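## Task

Remove the blue block marked 0, which sits right below the tower's top block, and place it flat on the table at least roughly two block widths from the tower. The rest of the tower must stay in place, with the top block flat and centred on the block now beneath it. When done, both blocks must be supported by what lies under them, not by the robot.

## Robot and tools

Robot: two arms, left_arm and right_arm, on opposite sides of a table. Each has six joints (waist, shoulder, elbow, wrist pitch, wrist yaw, wrist roll) and a parallel gripper. Joint ranges in rad: waist -3.054 to 3.054, shoulder 0.000 to 3.142, elbow 0.000 to 2.356, wrist pitch -1.571 to 1.571, wrist yaw -1.571 to 1.571, wrist roll -3.142 to 3.142. Fingers point along the gripper's +x axis and close along its y axis. end_effector_position is the point between the fingers, 3 to 4 cm behind the tips; only the outer 1.5 cm of each inner finger face is flat.

Frames: scene frame has +z up, table top at z = +0.020 m, origin roughly between the arms. left_arm's base is on the +y side: (-0.024, +0.459, +0.039) m, quat_wxyz (+0.704, 0, 0, -0.710); right_arm's at (-0.012, -0.453, +0.039) m, quat_wxyz (+0.713, 0, 0, +0.701). Left/right are arm names, not image sides. Each arm reports hand poses, velocities, targets and wrist-camera poses in its own base frame; fixed cameras and the table use the scene frame. Reported poses may be off by a few cm, more at long reach.

Row format (shared by execute_actions and move): one flat list of 14 numbers, each in [-1, 1]: dx, dy, dz, rx, ry, rz, opening for left_arm, then the same seven for right_arm. Both arms always appear. dx..rz are an offset, not a pose: measured from that arm's Hand target at the start of the action (or move), along the Hand target's own axes. 1.0 = 0.6 m for dx, dy, dz and 180 degrees for the rotation; rx, ry, rz form a single rotation vector. Sending all six zeros re-commands the current Hand target. Repeating the same offset in a later action moves further. Opening is absolute, not an offset: +1 fully open (0.080 m), -1 fully closed; empty fingers meet near -0.78. A 0 in the opening slot is a real command, so resend the current opening to keep a gripper as it is. Closing from fully open takes at least about 0.6 s.

execute_actions(actions, cameras): actions is a list of actions; each action is a list of up to 15 rows, one per 1/30 s step, so an action lasts 0.5 s; a short action repeats its last row. Every row in an action counts from the action's start pose. An empty actions list returns state plus all camera images. cameras: list of names, ["all"], or []; default gives none when actions are sent.

move(target, speed, blend, opening_speed, grip_force, blocking, cameras): straight-line path of each gripper toward a target row (same 14-number layout, offsets from the Hand target), or a list of up to 15 rows, all counted from the same starting Hand targets, not chained. speed in m/s, 0.002 to 4.3, default 0.25 (rotation capped at twice that in rad/s); one value or one per target. blend in m rounds corners in a list; 0 stops at each. opening_speed: rate on the -1..+1 scale per second, at least 0.2. grip_force: newtons per pad, 8 to 34, one value or one per arm; it persists. blocking=false returns early while the move runs. Paths last 0.5 to 10 s and do not avoid obstacles or the other arm. Avoid paths close to an arm's own base. Result adds a move: line, e.g. done, off_target, moving, held, blocked, fault; limits=paced means clipping, limits=held means withheld steps.

wait(seconds 0 to 10): lets time pass holding commands. stop(): brakes a running move. zoom_image(camera, region [x0,y0,x1,y1] pixels, at most 504x504) enlarges the latest image. Cameras: cam_head_left, cam_head_right, cam_high, cam_low (504x504), cam_left_wrist, cam_right_wrist (896x504). finished_scene(scene): ends the current scene (give its number); irreversible.

Results: each arm's end_effector_position (m), end_effector_quat_wxyz, velocities, Hand target (last commanded pose after clipping; next offsets start here), Joint positions (last value = measured opening in m), Joint torques, External joint torques (push-back estimate; outside push toward larger joint angle lowers it), grip_measured (opening on the command scale, error about 2 mm; reads up to 0.067 below a hard part's width under full squeeze), grip_effort_n (motor effort, negative closing; not pad force). Joint velocities "within noise" means the arm is still. Tool commands shows current commands. MOTOR HOT appears at 50 °C.

Control behaviour: orientation commands are clipped to within 32 degrees of the measured one each step. Grippers often stop short or sag and tilt under friction and load; check after each move, resend zeros or the missing offset, and correct tilt. Tiny moves may go nowhere or sideways. To grip, command an opening about 0.08 below the grip_measured value at contact.

Avoid: dropping or releasing moving blocks, knocking the tower, hitting the table or fixed things hard, arms or grippers touching each other (a gripper closing on the other's fingers counts), strain on wrist-camera cables, and anything falling off the table. Contact torque at a joint limit (waist 17, shoulder 21.1, elbow 21, wrist pitch 5.55, wrist yaw 5.53, wrist roll 5.19 N m, held weight included) causes a 10 s stop. Too-fast joints cause an OVER-SPEED fault; overheating (95 °C) holds or powers down an arm, so avoid long stretched holds or pushing at unreachable poses. Blocked means an arm came to rest far from its goal; to stop pressing, command back past the gripper. Loose objects may occasionally be nudged by outside pushes.

Each tool is called after "Call:" as a command line: name --argument value for each argument, lists and objects as JSON in quotes; but a table of rows of numbers goes row by row, as --pt "numbers of a row", without its own name.

## Session

Call:
execute_actions --actions '[]'

Scene clock: 0.00 s.
left_arm: end_effector_position=(+0.2437, -0.0737, +0.2504) grip_measured=+1.000 grip_effort_n=n/a end_effector_quat_wxyz=(+0.977, +0.158, +0.136, -0.037) | right_arm: end_effector_position=(+0.4318, +0.1226, +0.1436) grip_measured=+1.000 grip_effort_n=n/a end_effector_quat_wxyz=(+0.971, -0.226, +0.031, +0.068)
Joint positions: left_arm=[-0.61 0.651 0.614 -0.297 -0.555 0.135 0.08] | right_arm=[0.354 1.79 0.651 1.045 0.234 -0.431 0.08]
Joint velocities: within noise
Joint torques (N m): no reading
External joint torques (N m): no reading
Heat: left arm: hottest wrist pitch 36 °C (+0.0 °C/min); right arm: hottest wrist pitch 37 °C (+0.0 °C/min).
Hand target: left_arm +0.2436, -0.0735, +0.2528; +0.978, +0.156, +0.133, -0.036 | right_arm +0.4320, +0.1226, +0.1446; +0.971, -0.226, +0.030, +0.068
Tool commands: left_gripper/opening=+1.0 right_gripper/opening=+1.0

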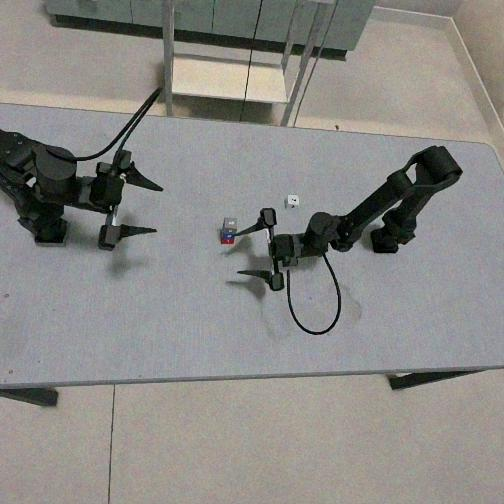

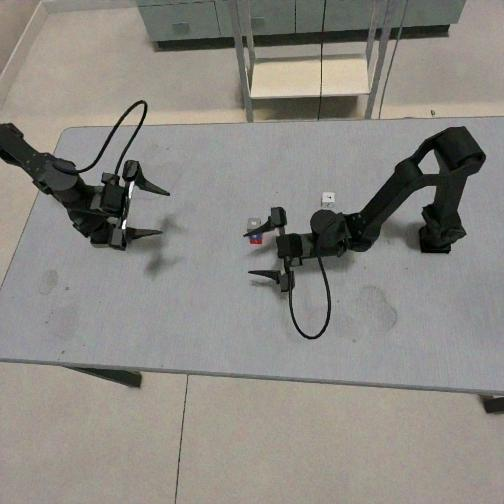

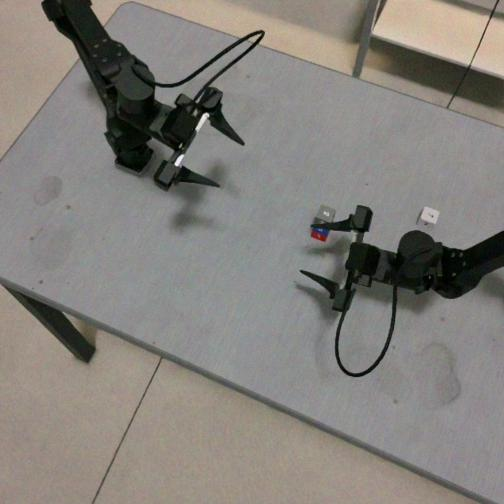

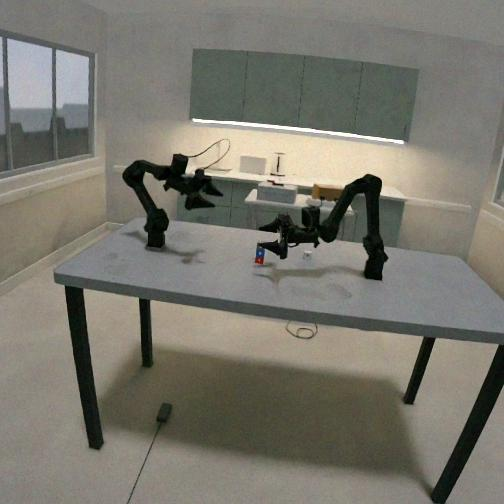

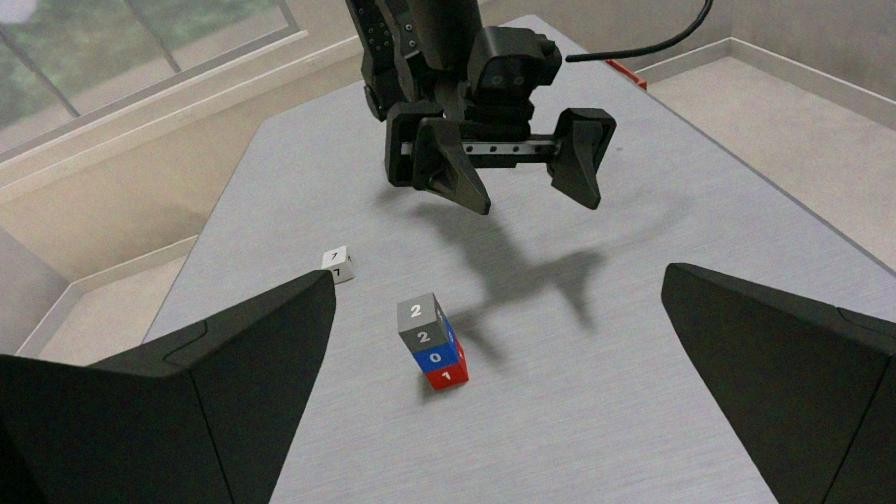

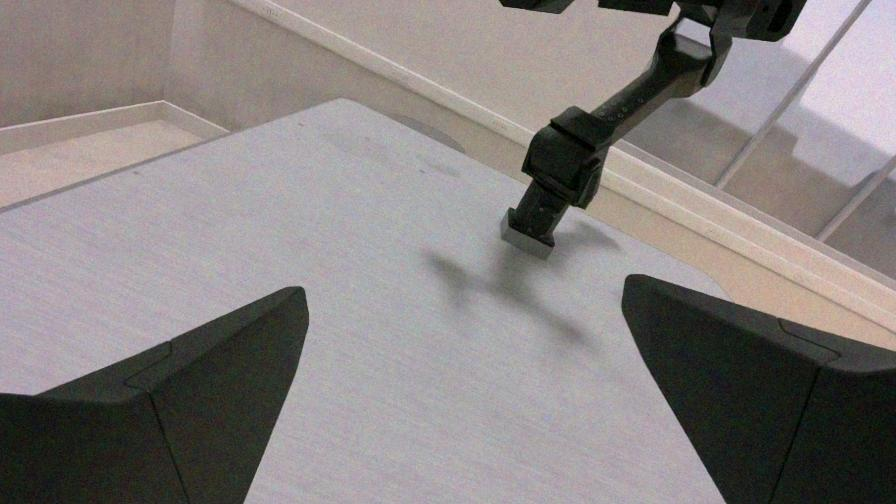

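Call:
zoom_image --camera "cam_left_wrist" --region '[300, 220, 520, 420]'

Call:
zoom_image --camera "cam_head_left" --region '[190, 180, 310, 300]'

Call:
zoom_image --camera "cam_head_right" --region '[220, 180, 340, 300]'

Call:
zoom_image --camera "cam_low" --region '[220, 190, 340, 290]'

Scaled by 2.291.

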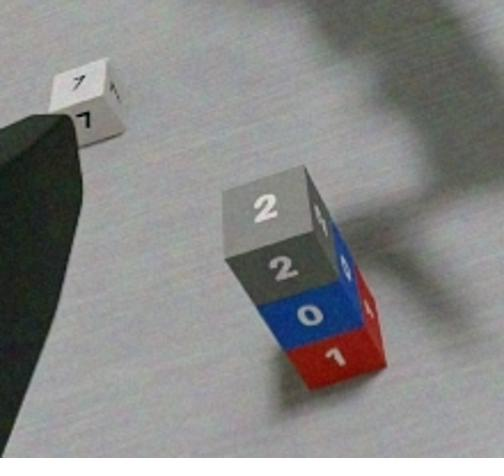

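Scaled by 4.200.

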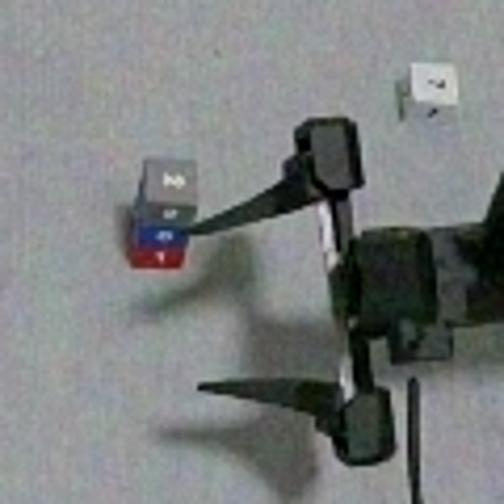

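Scaled by 4.200.

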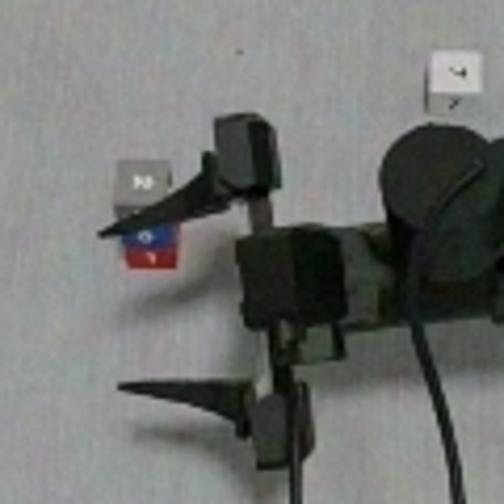

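Scaled by 4.200.

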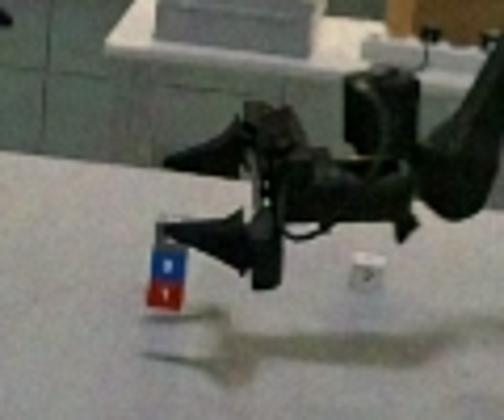

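Call:
move --pt "0 0 0 0 0 0 1 -0.196 -0.175 -0.057 0.154 0.1986 0.0088 1" --cameras '["cam_head_left","cam_head_right","cam_low","cam_left_wrist","cam_right_wrist"]'

Scene clock: 42.43 s.
left_arm: end_effector_position=(+0.2437, -0.0737, +0.2504) grip_measured=+1.000 grip_effort_n=2.6 end_effector_quat_wxyz=(+0.977, +0.158, +0.136, -0.037) | right_arm: end_effector_position=(+0.3278, +0.0008, +0.1608) grip_measured=+1.000 grip_effort_n=3.0 end_effector_quat_wxyz=(+0.936, -0.003, +0.353, +0.001)
Joint positions: left_arm=[-0.61 0.651 0.614 -0.297 -0.555 0.135 0.08] | right_arm=[0.004 1.162 0.759 -0.318 0.004 -0.003 0.08]
Joint torques (N m): left_arm=[0.03 -0.89 7.33 1.74 -0.11 -0.05] | right_arm=[-0.38 -4 9.44 1.62 -0.15 0.12]
External joint torques (N m): left_arm=[0.03 -0.14 0.72 0.19 -0.01 -0.03] | right_arm=[-0.38 -0.26 2.65 0.13 -0.15 0.12]
Heat: left arm: hottest wrist pitch 39 °C (+4.2 °C/min); right arm: hottest wrist pitch 42 °C (+7.1 °C/min).
Hand target: left_arm +0.2436, -0.0735, +0.2528; +0.978, +0.156, +0.133, -0.036 | right_arm +0.3300, +0.0001, +0.1700; +0.940, +0.001, +0.342, +0.000
Off the commanded pose: left_arm 0.002 m, 0 deg | right_arm 0.009 m, 1 deg.
move: off_target (right_arm)
Images, in order (width x height): cam_head_left 504x504, cam_head_right 504x504, cam_low 504x504, cam_left_wrist 896x504, cam_right_wrist 896x504.

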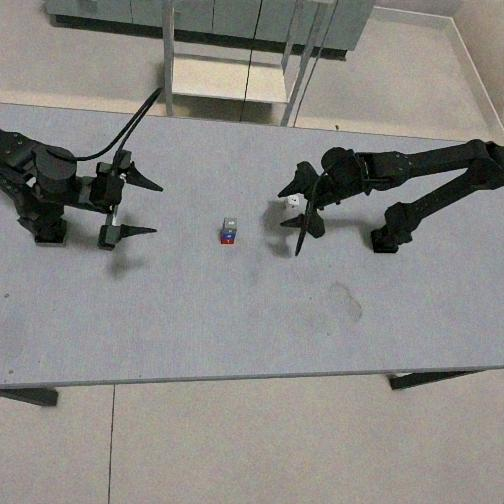

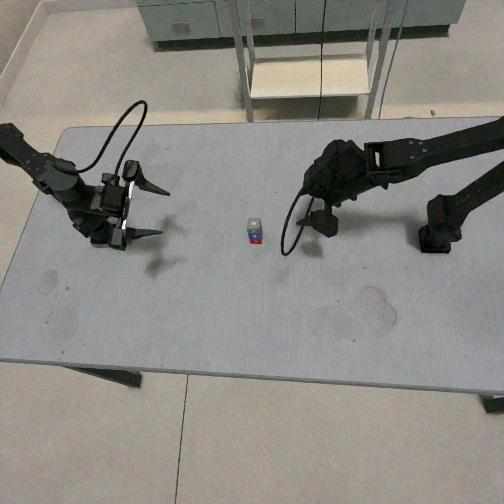

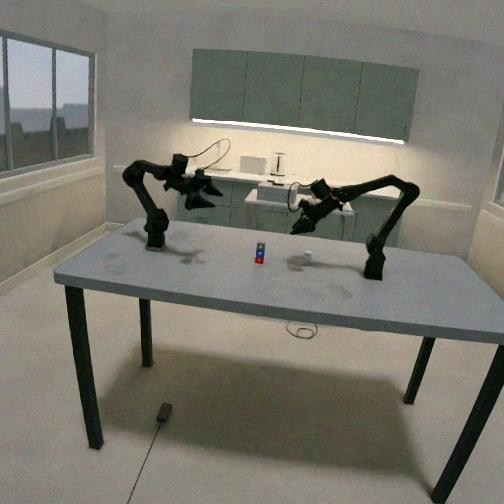

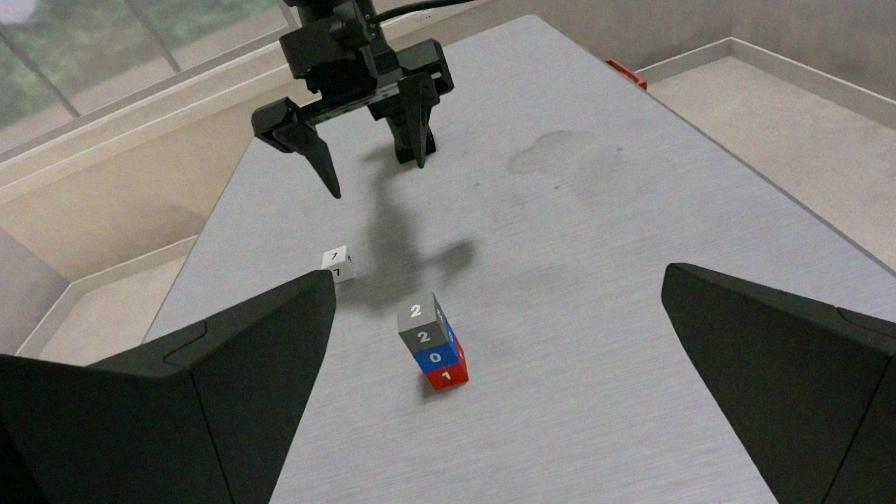

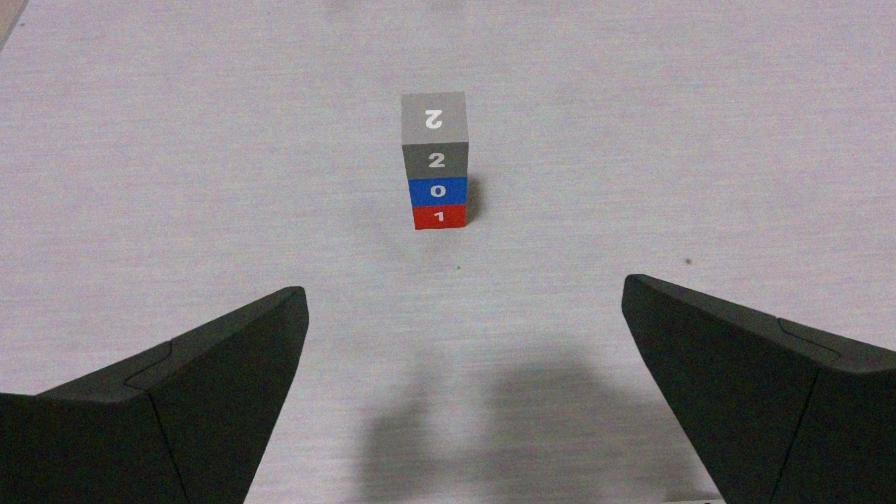

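Call:
move --pt "0 0 0 0 0 0 1 0.144 0.0217 -0.0315 0 0 0 1" --cameras '["cam_head_left","cam_head_right","cam_low","cam_left_wrist","cam_right_wrist"]'

Call:
zoom_image --camera "cam_left_wrist" --region '[300, 200, 520, 420]'

Call:
zoom_image --camera "cam_low" --region '[230, 210, 310, 290]'

Call:
zoom_image --camera "cam_head_right" --region '[230, 200, 310, 280]'

Scene clock: 54.87 s.
left_arm: end_effector_position=(+0.2437, -0.0737, +0.2504) grip_measured=+1.000 grip_effort_n=2.6 end_effector_quat_wxyz=(+0.977, +0.158, +0.136, -0.037) | right_arm: end_effector_position=(+0.3845, +0.0121, +0.1044) grip_measured=+1.000 grip_effort_n=3.5 end_effector_quat_wxyz=(+0.942, +0.000, +0.337, +0.000)
Joint positions: left_arm=[-0.61 0.651 0.614 -0.297 -0.555 0.135 0.08] | right_arm=[0.045 1.481 0.728 0.065 0.034 0.028 0.08]
Joint torques (N m): left_arm=[-0.03 -0.86 7.35 1.74 -0.14 -0.05] | right_arm=[0.37 -3.67 6.39 1.9 0.07 0.12]
External joint torques (N m): left_arm=[-0.04 -0.09 0.67 0.17 -0.03 -0.04] | right_arm=[0.36 1.94 0.08 0.35 0.06 0.12]
Heat: left arm: hottest wrist pitch 39 °C (+3.3 °C/min); right arm: hottest wrist pitch 41 °C (+4.4 °C/min).
Hand target: left_arm +0.2436, -0.0735, +0.2528; +0.978, +0.156, +0.133, -0.036 | right_arm +0.3842, +0.0132, +0.1001; +0.940, +0.000, +0.341, +0.000
Off the commanded pose: left_arm 0.002 m, 0 deg | right_arm 0.004 m, 1 deg.
move: done
Images, in order (width x height): cam_head_left 504x504, cam_head_right 504x504, cam_low 504x504, cam_left_wrist 896x504, cam_right_wrist 896x504.

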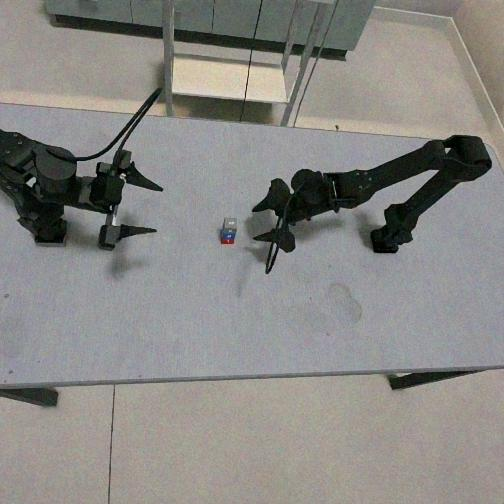

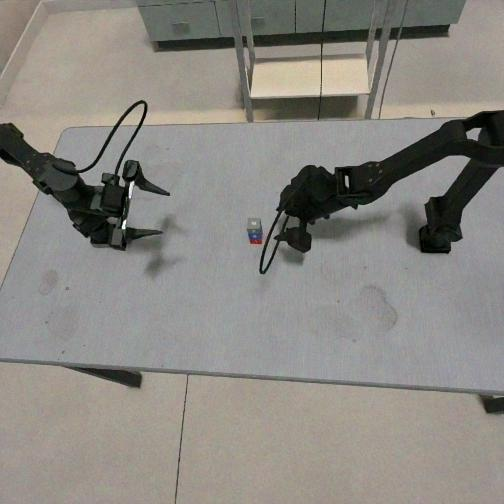

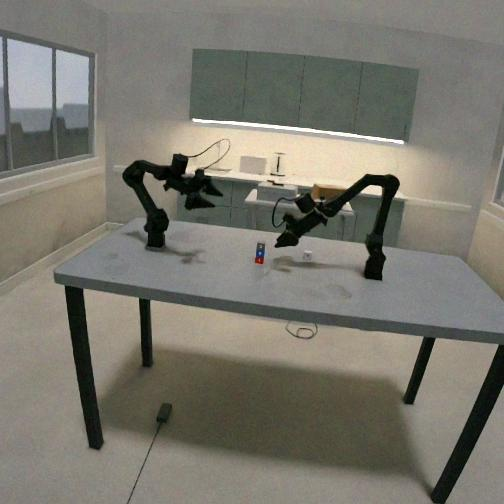

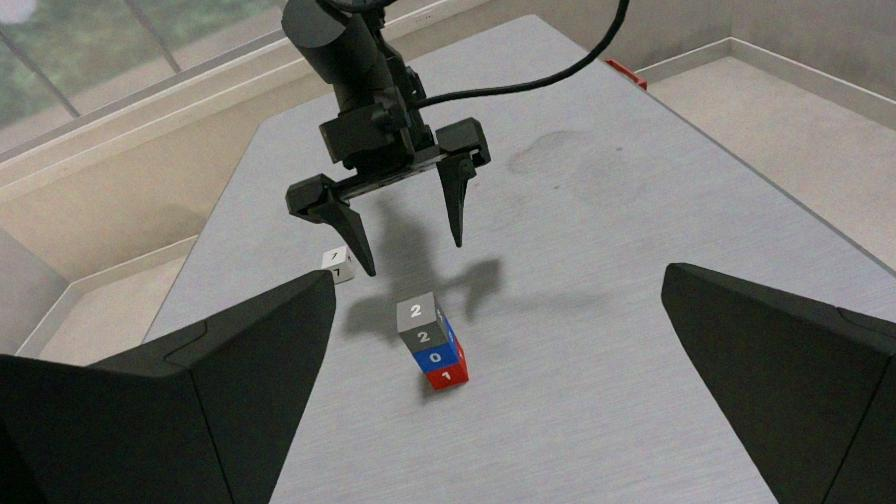

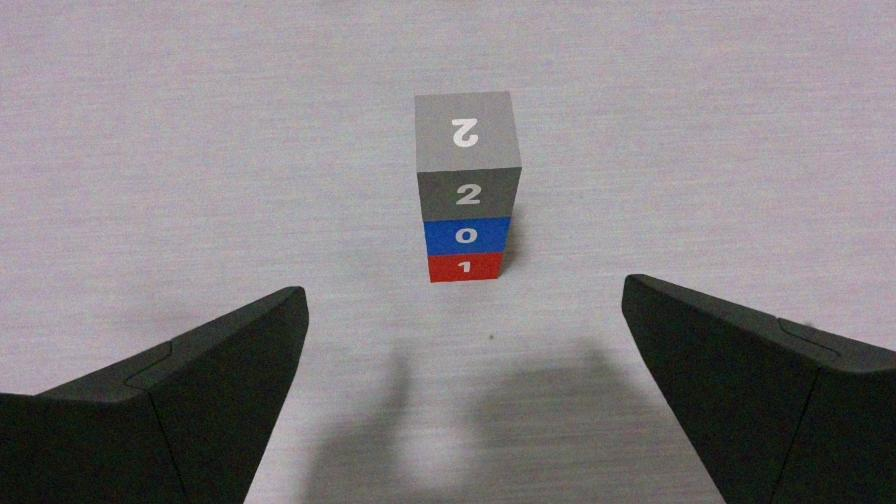

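Scaled by 2.291.

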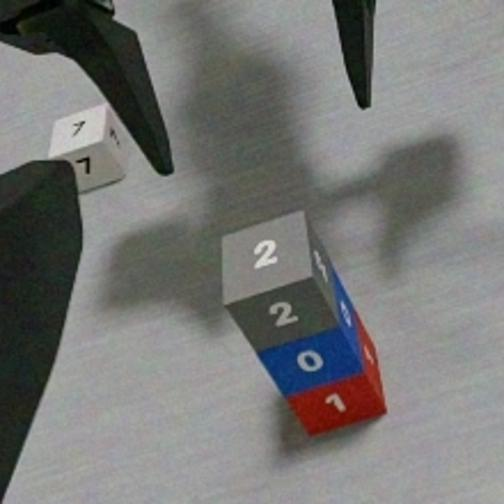

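Scaled by 6.300.

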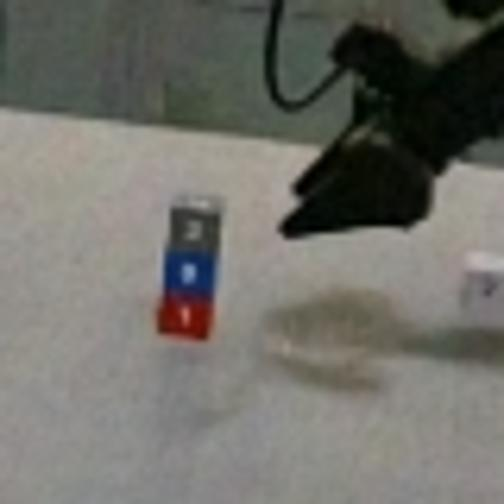

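Scaled by 6.300.

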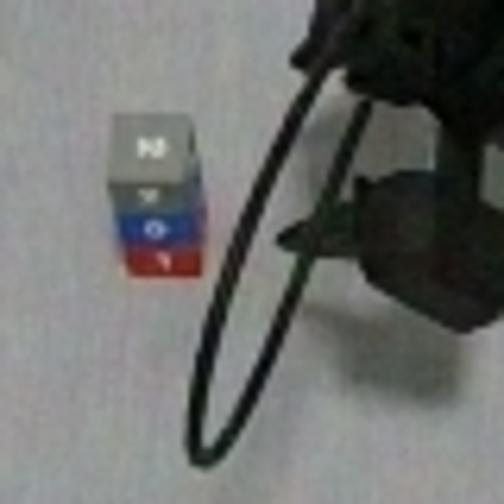

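Call:
move --pt "0 0 0 0 0 0 1 0.1383 -0.0055 -0.0067 -0.0125 0 0.0149 1" --speed 0.12 --cameras '["cam_low","cam_left_wrist","cam_right_wrist"]'

Call:
zoom_image --camera "cam_left_wrist" --region '[320, 220, 520, 420]'

Call:
zoom_image --camera "cam_low" --region '[230, 210, 310, 290]'

Scene clock: 78.07 s.
left_arm: end_effector_position=(+0.2437, -0.0737, +0.2504) grip_measured=+1.000 grip_effort_n=2.6 end_effector_quat_wxyz=(+0.977, +0.158, +0.136, -0.037) | right_arm: end_effector_position=(+0.4415, +0.0109, +0.0442) grip_measured=+1.000 grip_effort_n=3.5 end_effector_quat_wxyz=(+0.939, -0.011, +0.343, +0.028)
Joint positions: left_arm=[-0.61 0.651 0.614 -0.297 -0.555 0.135 0.08] | right_arm=[0.012 1.844 0.848 0.295 -0.037 -0.032 0.08]
Joint torques (N m): left_arm=[-0.02 -0.93 7.38 1.71 -0.11 -0.03] | right_arm=[-0.36 -5.19 7.5 1.87 -0.18 -0.04]
External joint torques (N m): left_arm=[-0.02 -0.22 0.81 0.17 -0.01 -0.02] | right_arm=[-0.34 2.4 1.99 0.34 -0.17 -0.04]
Heat: left arm: hottest wrist pitch 39 °C (+2.0 °C/min); right arm: hottest wrist pitch 42 °C (+2.0 °C/min).
Hand target: left_arm +0.2436, -0.0735, +0.2528; +0.978, +0.156, +0.133, -0.036 | right_arm +0.4452, +0.0100, +0.0437; +0.939, -0.010, +0.341, +0.029
Off the commanded pose: left_arm 0.002 m, 0 deg | right_arm 0.004 m, 0 deg.
move: done
Images, in order (width x height): cam_low 504x504, cam_left_wrist 896x504, cam_right_wrist 896x504.

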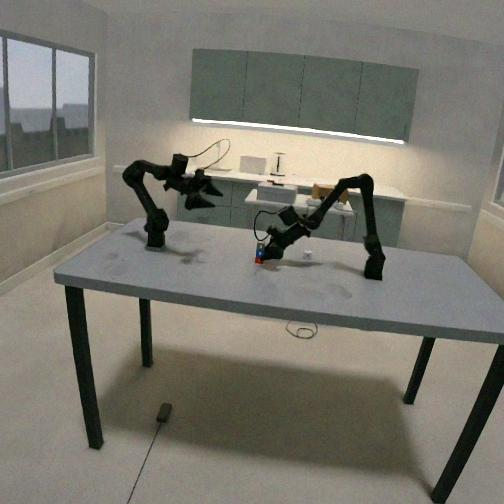

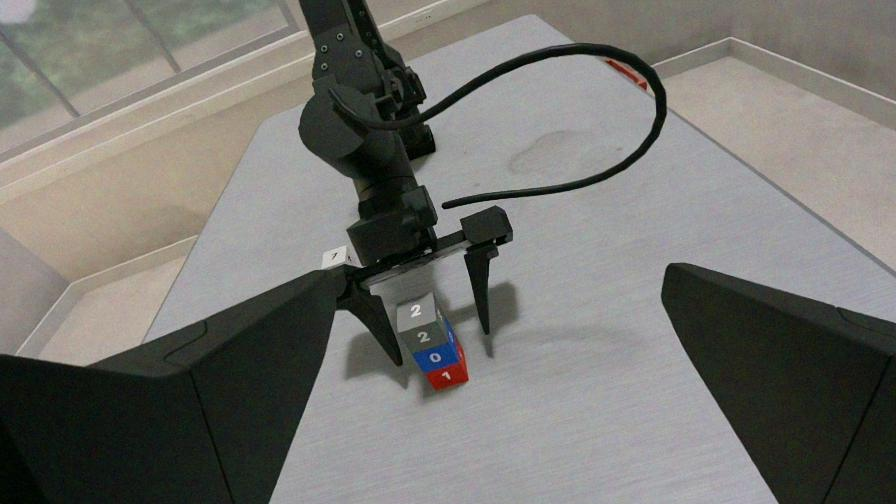

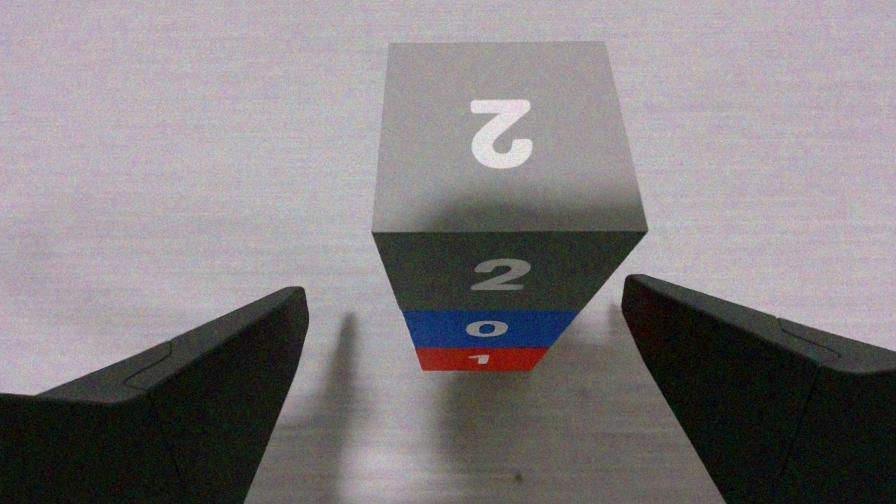

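Scaled by 2.520.

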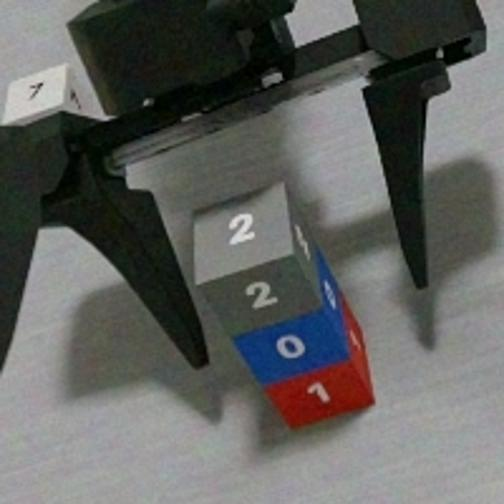

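Scaled by 6.300.

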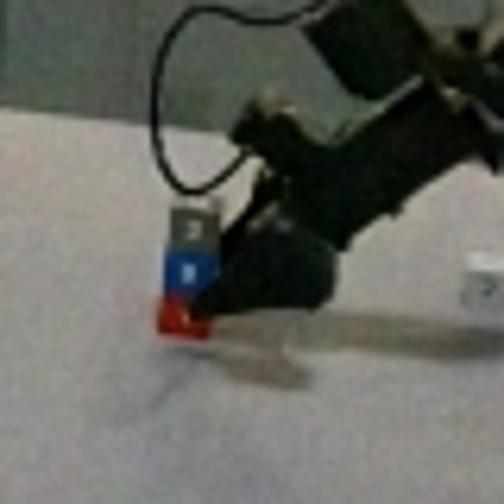

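Call:
move --pt "0 0 0 0 0 0 1 0.001 -0.0075 0.015 0 0 0 0.15" --speed 0.1 --opening_speed 0.8 --cameras '["cam_low","cam_left_wrist","cam_right_wrist"]'

Call:
zoom_image --camera "cam_left_wrist" --region '[350, 250, 510, 410]'

Call:
zoom_image --camera "cam_low" --region '[230, 210, 310, 290]'

Scene clock: 95.57 s.
left_arm: end_effector_position=(+0.2437, -0.0737, +0.2504) grip_measured=+1.000 grip_effort_n=2.6 end_effector_quat_wxyz=(+0.977, +0.158, +0.136, -0.037) | right_arm: end_effector_position=(+0.4483, +0.0069, +0.0510) grip_measured=+0.155 grip_effort_n=-16.5 end_effector_quat_wxyz=(+0.939, -0.011, +0.341, +0.028)
Joint positions: left_arm=[-0.61 0.651 0.614 -0.297 -0.555 0.135 0.08] | right_arm=[0 1.846 0.885 0.263 -0.046 -0.04 0.042]
Joint torques (N m): left_arm=[0.05 -0.88 7.41 1.72 -0.13 -0.03] | right_arm=[-0.37 -5.15 7.71 1.63 -0.18 -0.03]
External joint torques (N m): left_arm=[0.06 -0.15 0.85 0.19 -0.02 -0.02] | right_arm=[-0.39 2.64 2.04 0.1 -0.16 -0.04]
Heat: left arm: hottest wrist pitch 40 °C (+2.0 °C/min); right arm: hottest wrist pitch 44 °C (+3.0 °C/min).
Hand target: left_arm +0.2436, -0.0735, +0.2528; +0.978, +0.156, +0.133, -0.036 | right_arm +0.4517, +0.0059, +0.0502; +0.939, -0.010, +0.341, +0.029
Off the commanded pose: left_arm 0.002 m, 0 deg | right_arm 0.004 m, 0 deg.
move: done
Images, in order (width x height): cam_low 504x504, cam_left_wrist 896x504, cam_right_wrist 896x504.

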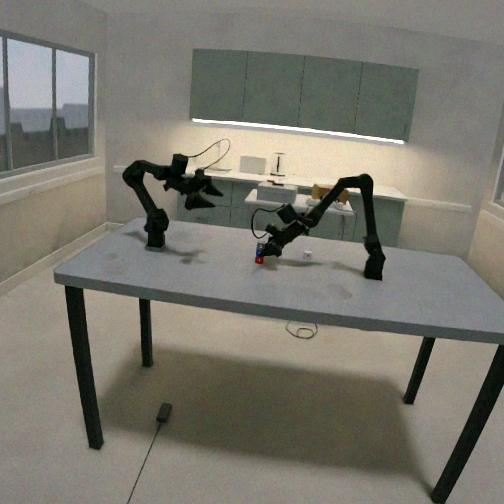

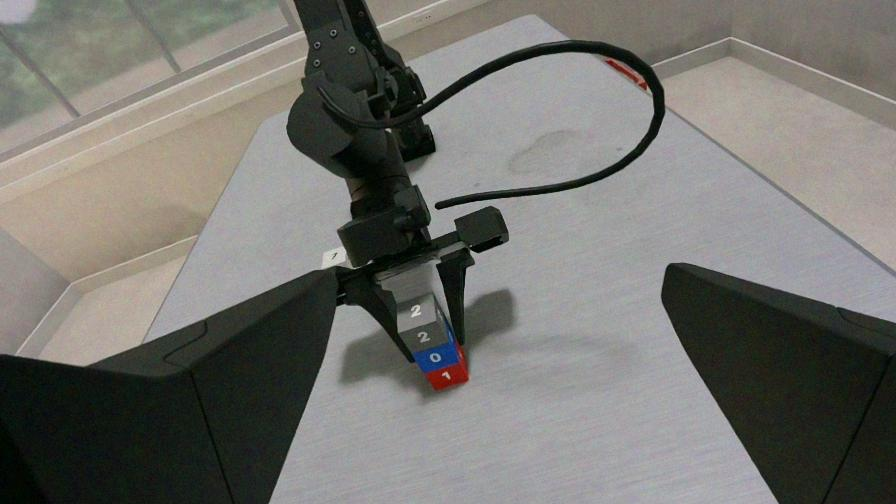

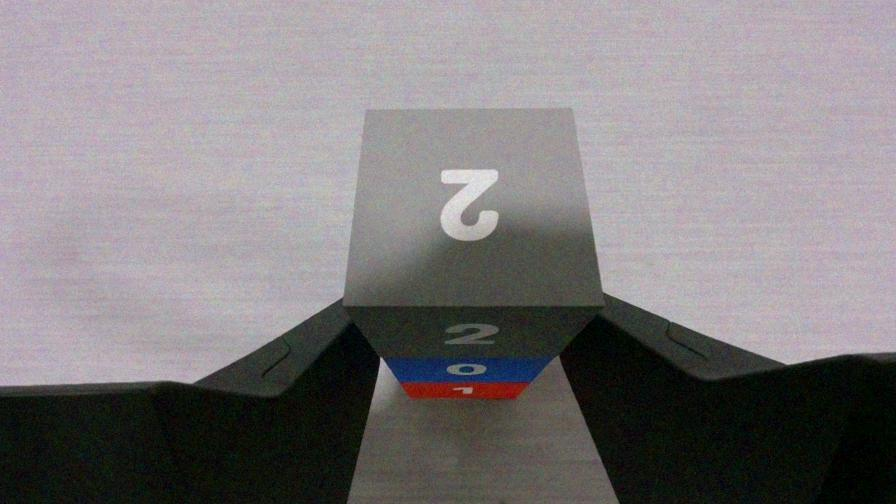

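Scaled by 3.150.

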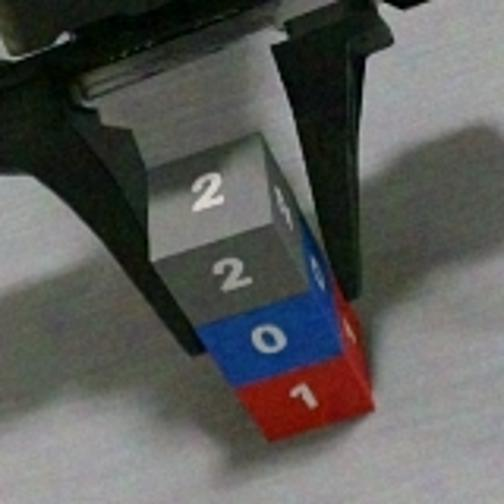

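Scaled by 6.300.

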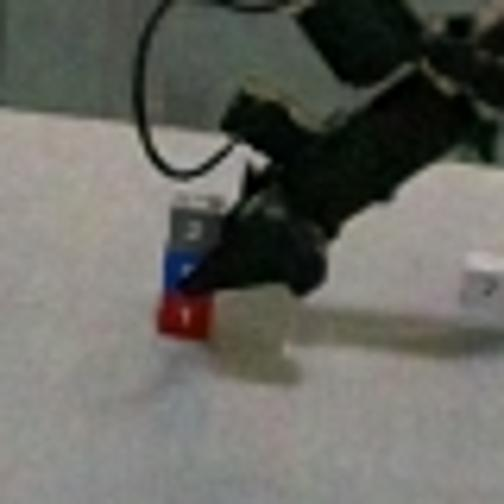

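Call:
move --pt "0 0 0 0 0 0 1 -0.0032 0 0.0038 0 0 0 0.15" --pt "0 0 0 0 0 0 1 -0.0032 0 0.0038 0 0 0 -0.4" --speed 0.1 --opening_speed 0.3 --grip_force 18 --cameras '["cam_low","cam_left_wrist","cam_right_wrist"]'

Call:
zoom_image --camera "cam_left_wrist" --region '[350, 250, 510, 410]'

Scene clock: 105.63 s.
left_arm: end_effector_position=(+0.2437, -0.0737, +0.2504) grip_measured=+1.000 grip_effort_n=2.6 end_effector_quat_wxyz=(+0.977, +0.158, +0.136, -0.037) | right_arm: end_effector_position=(+0.4479, +0.0070, +0.0506) grip_measured=-0.076 grip_effort_n=-50.0 end_effector_quat_wxyz=(+0.938, -0.011, +0.345, +0.029)
Joint positions: left_arm=[-0.61 0.651 0.614 -0.297 -0.555 0.135 0.08] | right_arm=[0 1.846 0.89 0.25 -0.046 -0.04 0.032]
Joint torques (N m): left_arm=[0.09 -0.87 7.41 1.76 -0.13 -0.02] | right_arm=[-0.38 -6.01 7.72 1.63 -0.17 -0.04]
External joint torques (N m): left_arm=[0.09 -0.12 0.77 0.19 -0.03 0] | right_arm=[-0.42 1.73 2.06 0.11 -0.14 -0.04]
Heat: left arm: hottest wrist pitch 40 °C (+1.0 °C/min); right arm: hottest wrist pitch 43 °C (+1.0 °C/min).
Hand target: left_arm +0.2436, -0.0735, +0.2528; +0.978, +0.156, +0.133, -0.036 | right_arm +0.4517, +0.0059, +0.0532; +0.939, -0.010, +0.341, +0.029
Off the commanded pose: left_arm 0.002 m, 0 deg | right_arm 0.005 m, 0 deg.
grip_force (N): 18, 18
move: done
Images, in order (width x height): cam_low 504x504, cam_left_wrist 896x504, cam_right_wrist 896x504.

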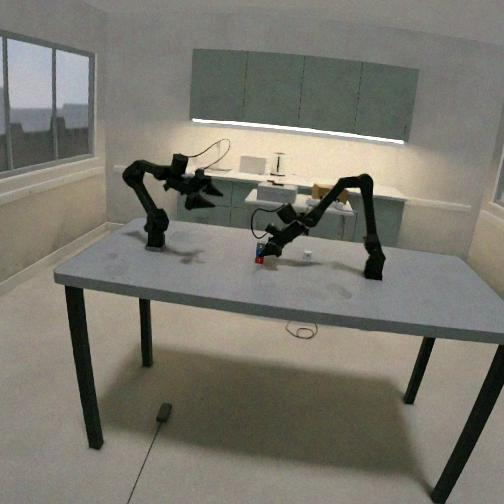

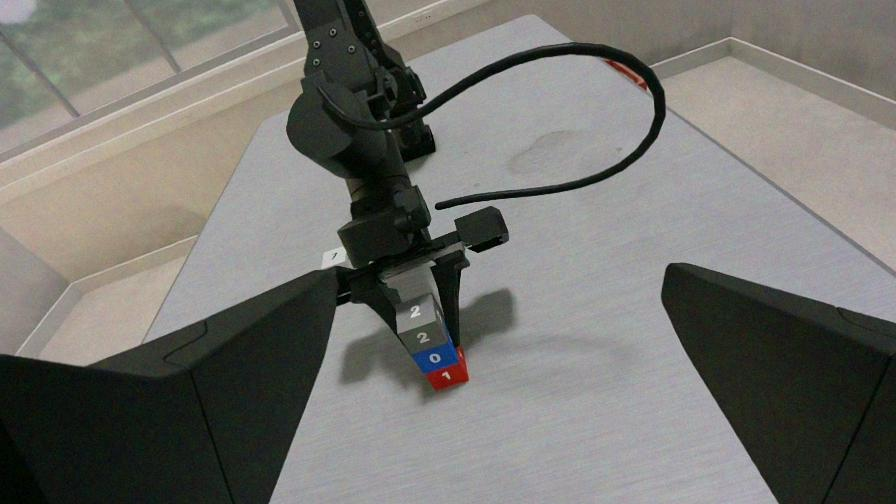

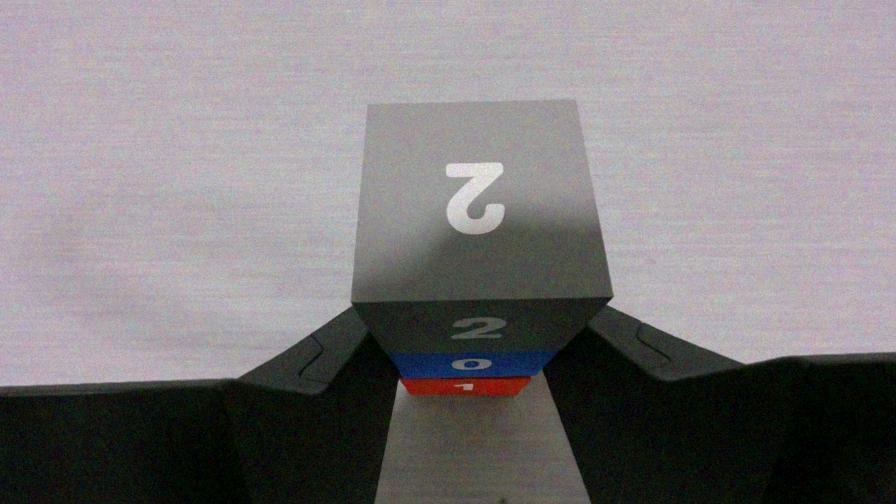

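Scaled by 3.150.

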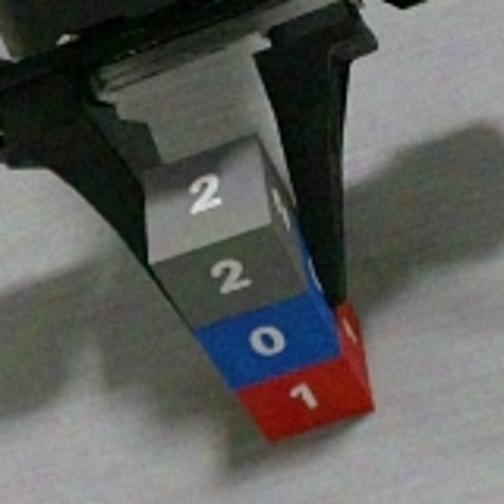

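Call:
move --target '[0,0,0,0,0,0,1,-0.0536,0,0.0638,0,0,0,-0.4]' --speed 0.06 --cameras '["cam_low","cam_left_wrist","cam_right_wrist"]'

Call:
zoom_image --camera "cam_left_wrist" --region '[350, 220, 520, 410]'

Call:
zoom_image --camera "cam_low" --region '[230, 210, 310, 290]'

Scene clock: 123.07 s.
left_arm: end_effector_position=(+0.2437, -0.0737, +0.2504) grip_measured=+1.000 grip_effort_n=3.0 end_effector_quat_wxyz=(+0.977, +0.158, +0.136, -0.037) | right_arm: end_effector_position=(+0.4477, +0.0070, +0.0920) grip_measured=-0.076 grip_effort_n=-50.0 end_effector_quat_wxyz=(+0.935, -0.010, +0.354, +0.029)
Joint positions: left_arm=[-0.61 0.651 0.614 -0.297 -0.555 0.135 0.08] | right_arm=[0 1.748 0.981 0.041 -0.046 -0.04 0.032]
Joint torques (N m): left_arm=[0 -0.88 7.4 1.74 -0.11 -0.03] | right_arm=[-0.39 -7.75 8.37 1.68 -0.17 -0.04]
External joint torques (N m): left_arm=[0.03 -0.16 0.75 0.17 -0.02 -0.02] | right_arm=[-0.42 -0.21 2.18 0.19 -0.14 -0.04]
Heat: left arm: hottest wrist pitch 40 °C (+1.0 °C/min); right arm: hottest wrist pitch 43 °C (+1.0 °C/min).
Hand target: left_arm +0.2436, -0.0735, +0.2528; +0.978, +0.156, +0.133, -0.036 | right_arm +0.4516, +0.0059, +0.1031; +0.939, -0.010, +0.341, +0.029
Off the commanded pose: left_arm 0.002 m, 0 deg | right_arm 0.012 m, 2 deg.
grip_force (N): 18, 18
move: off_target (right_arm)
Images, in order (width x height): cam_low 504x504, cam_left_wrist 896x504, cam_right_wrist 896x504.

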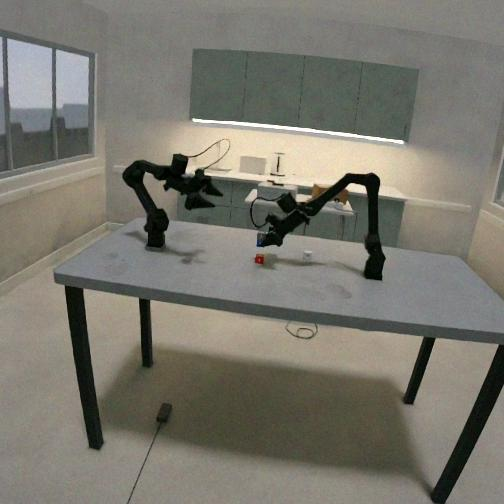

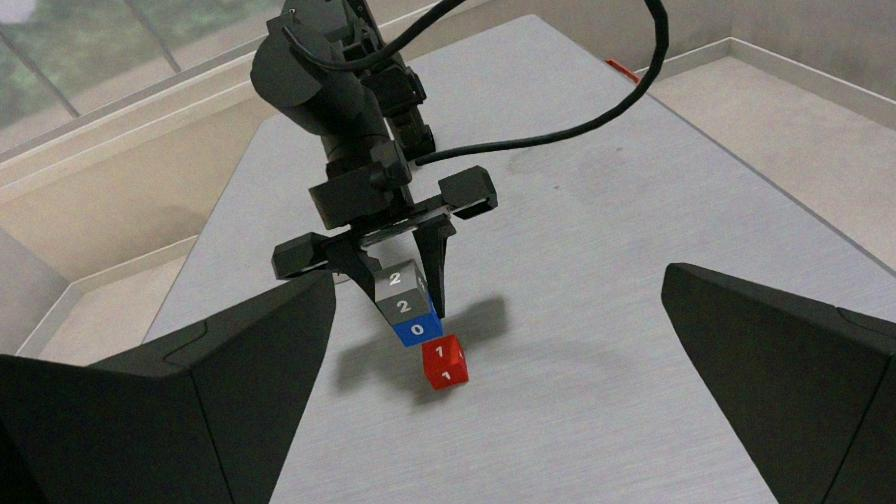

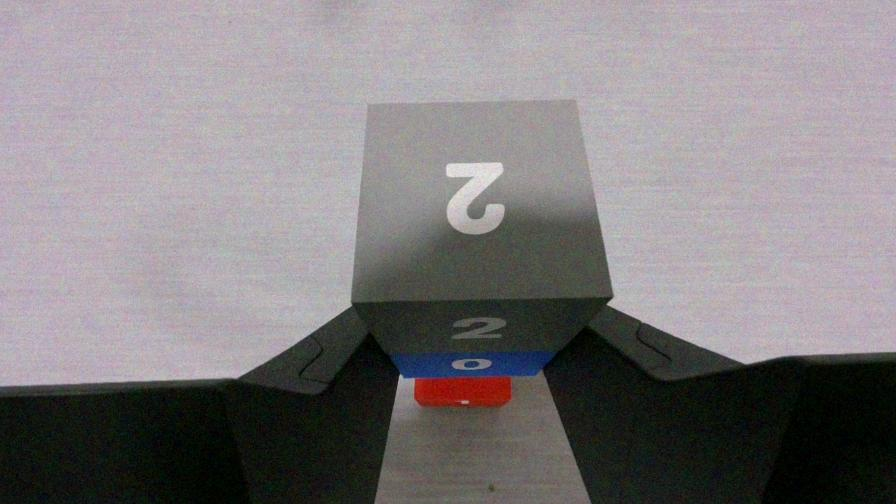

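Scaled by 2.653.

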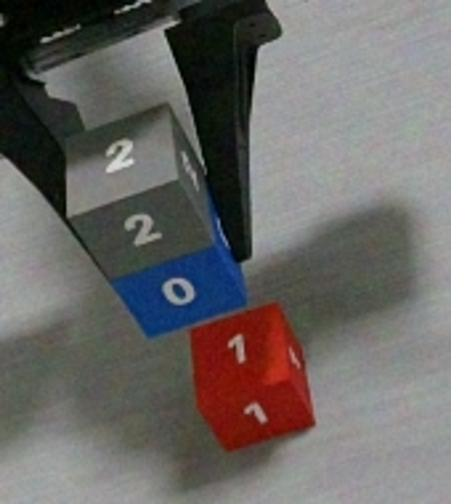

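Scaled by 6.300.

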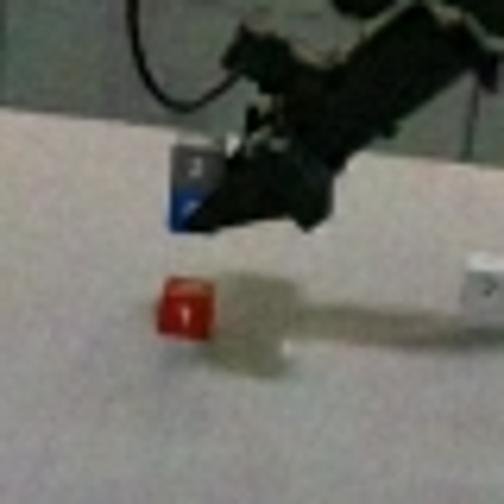

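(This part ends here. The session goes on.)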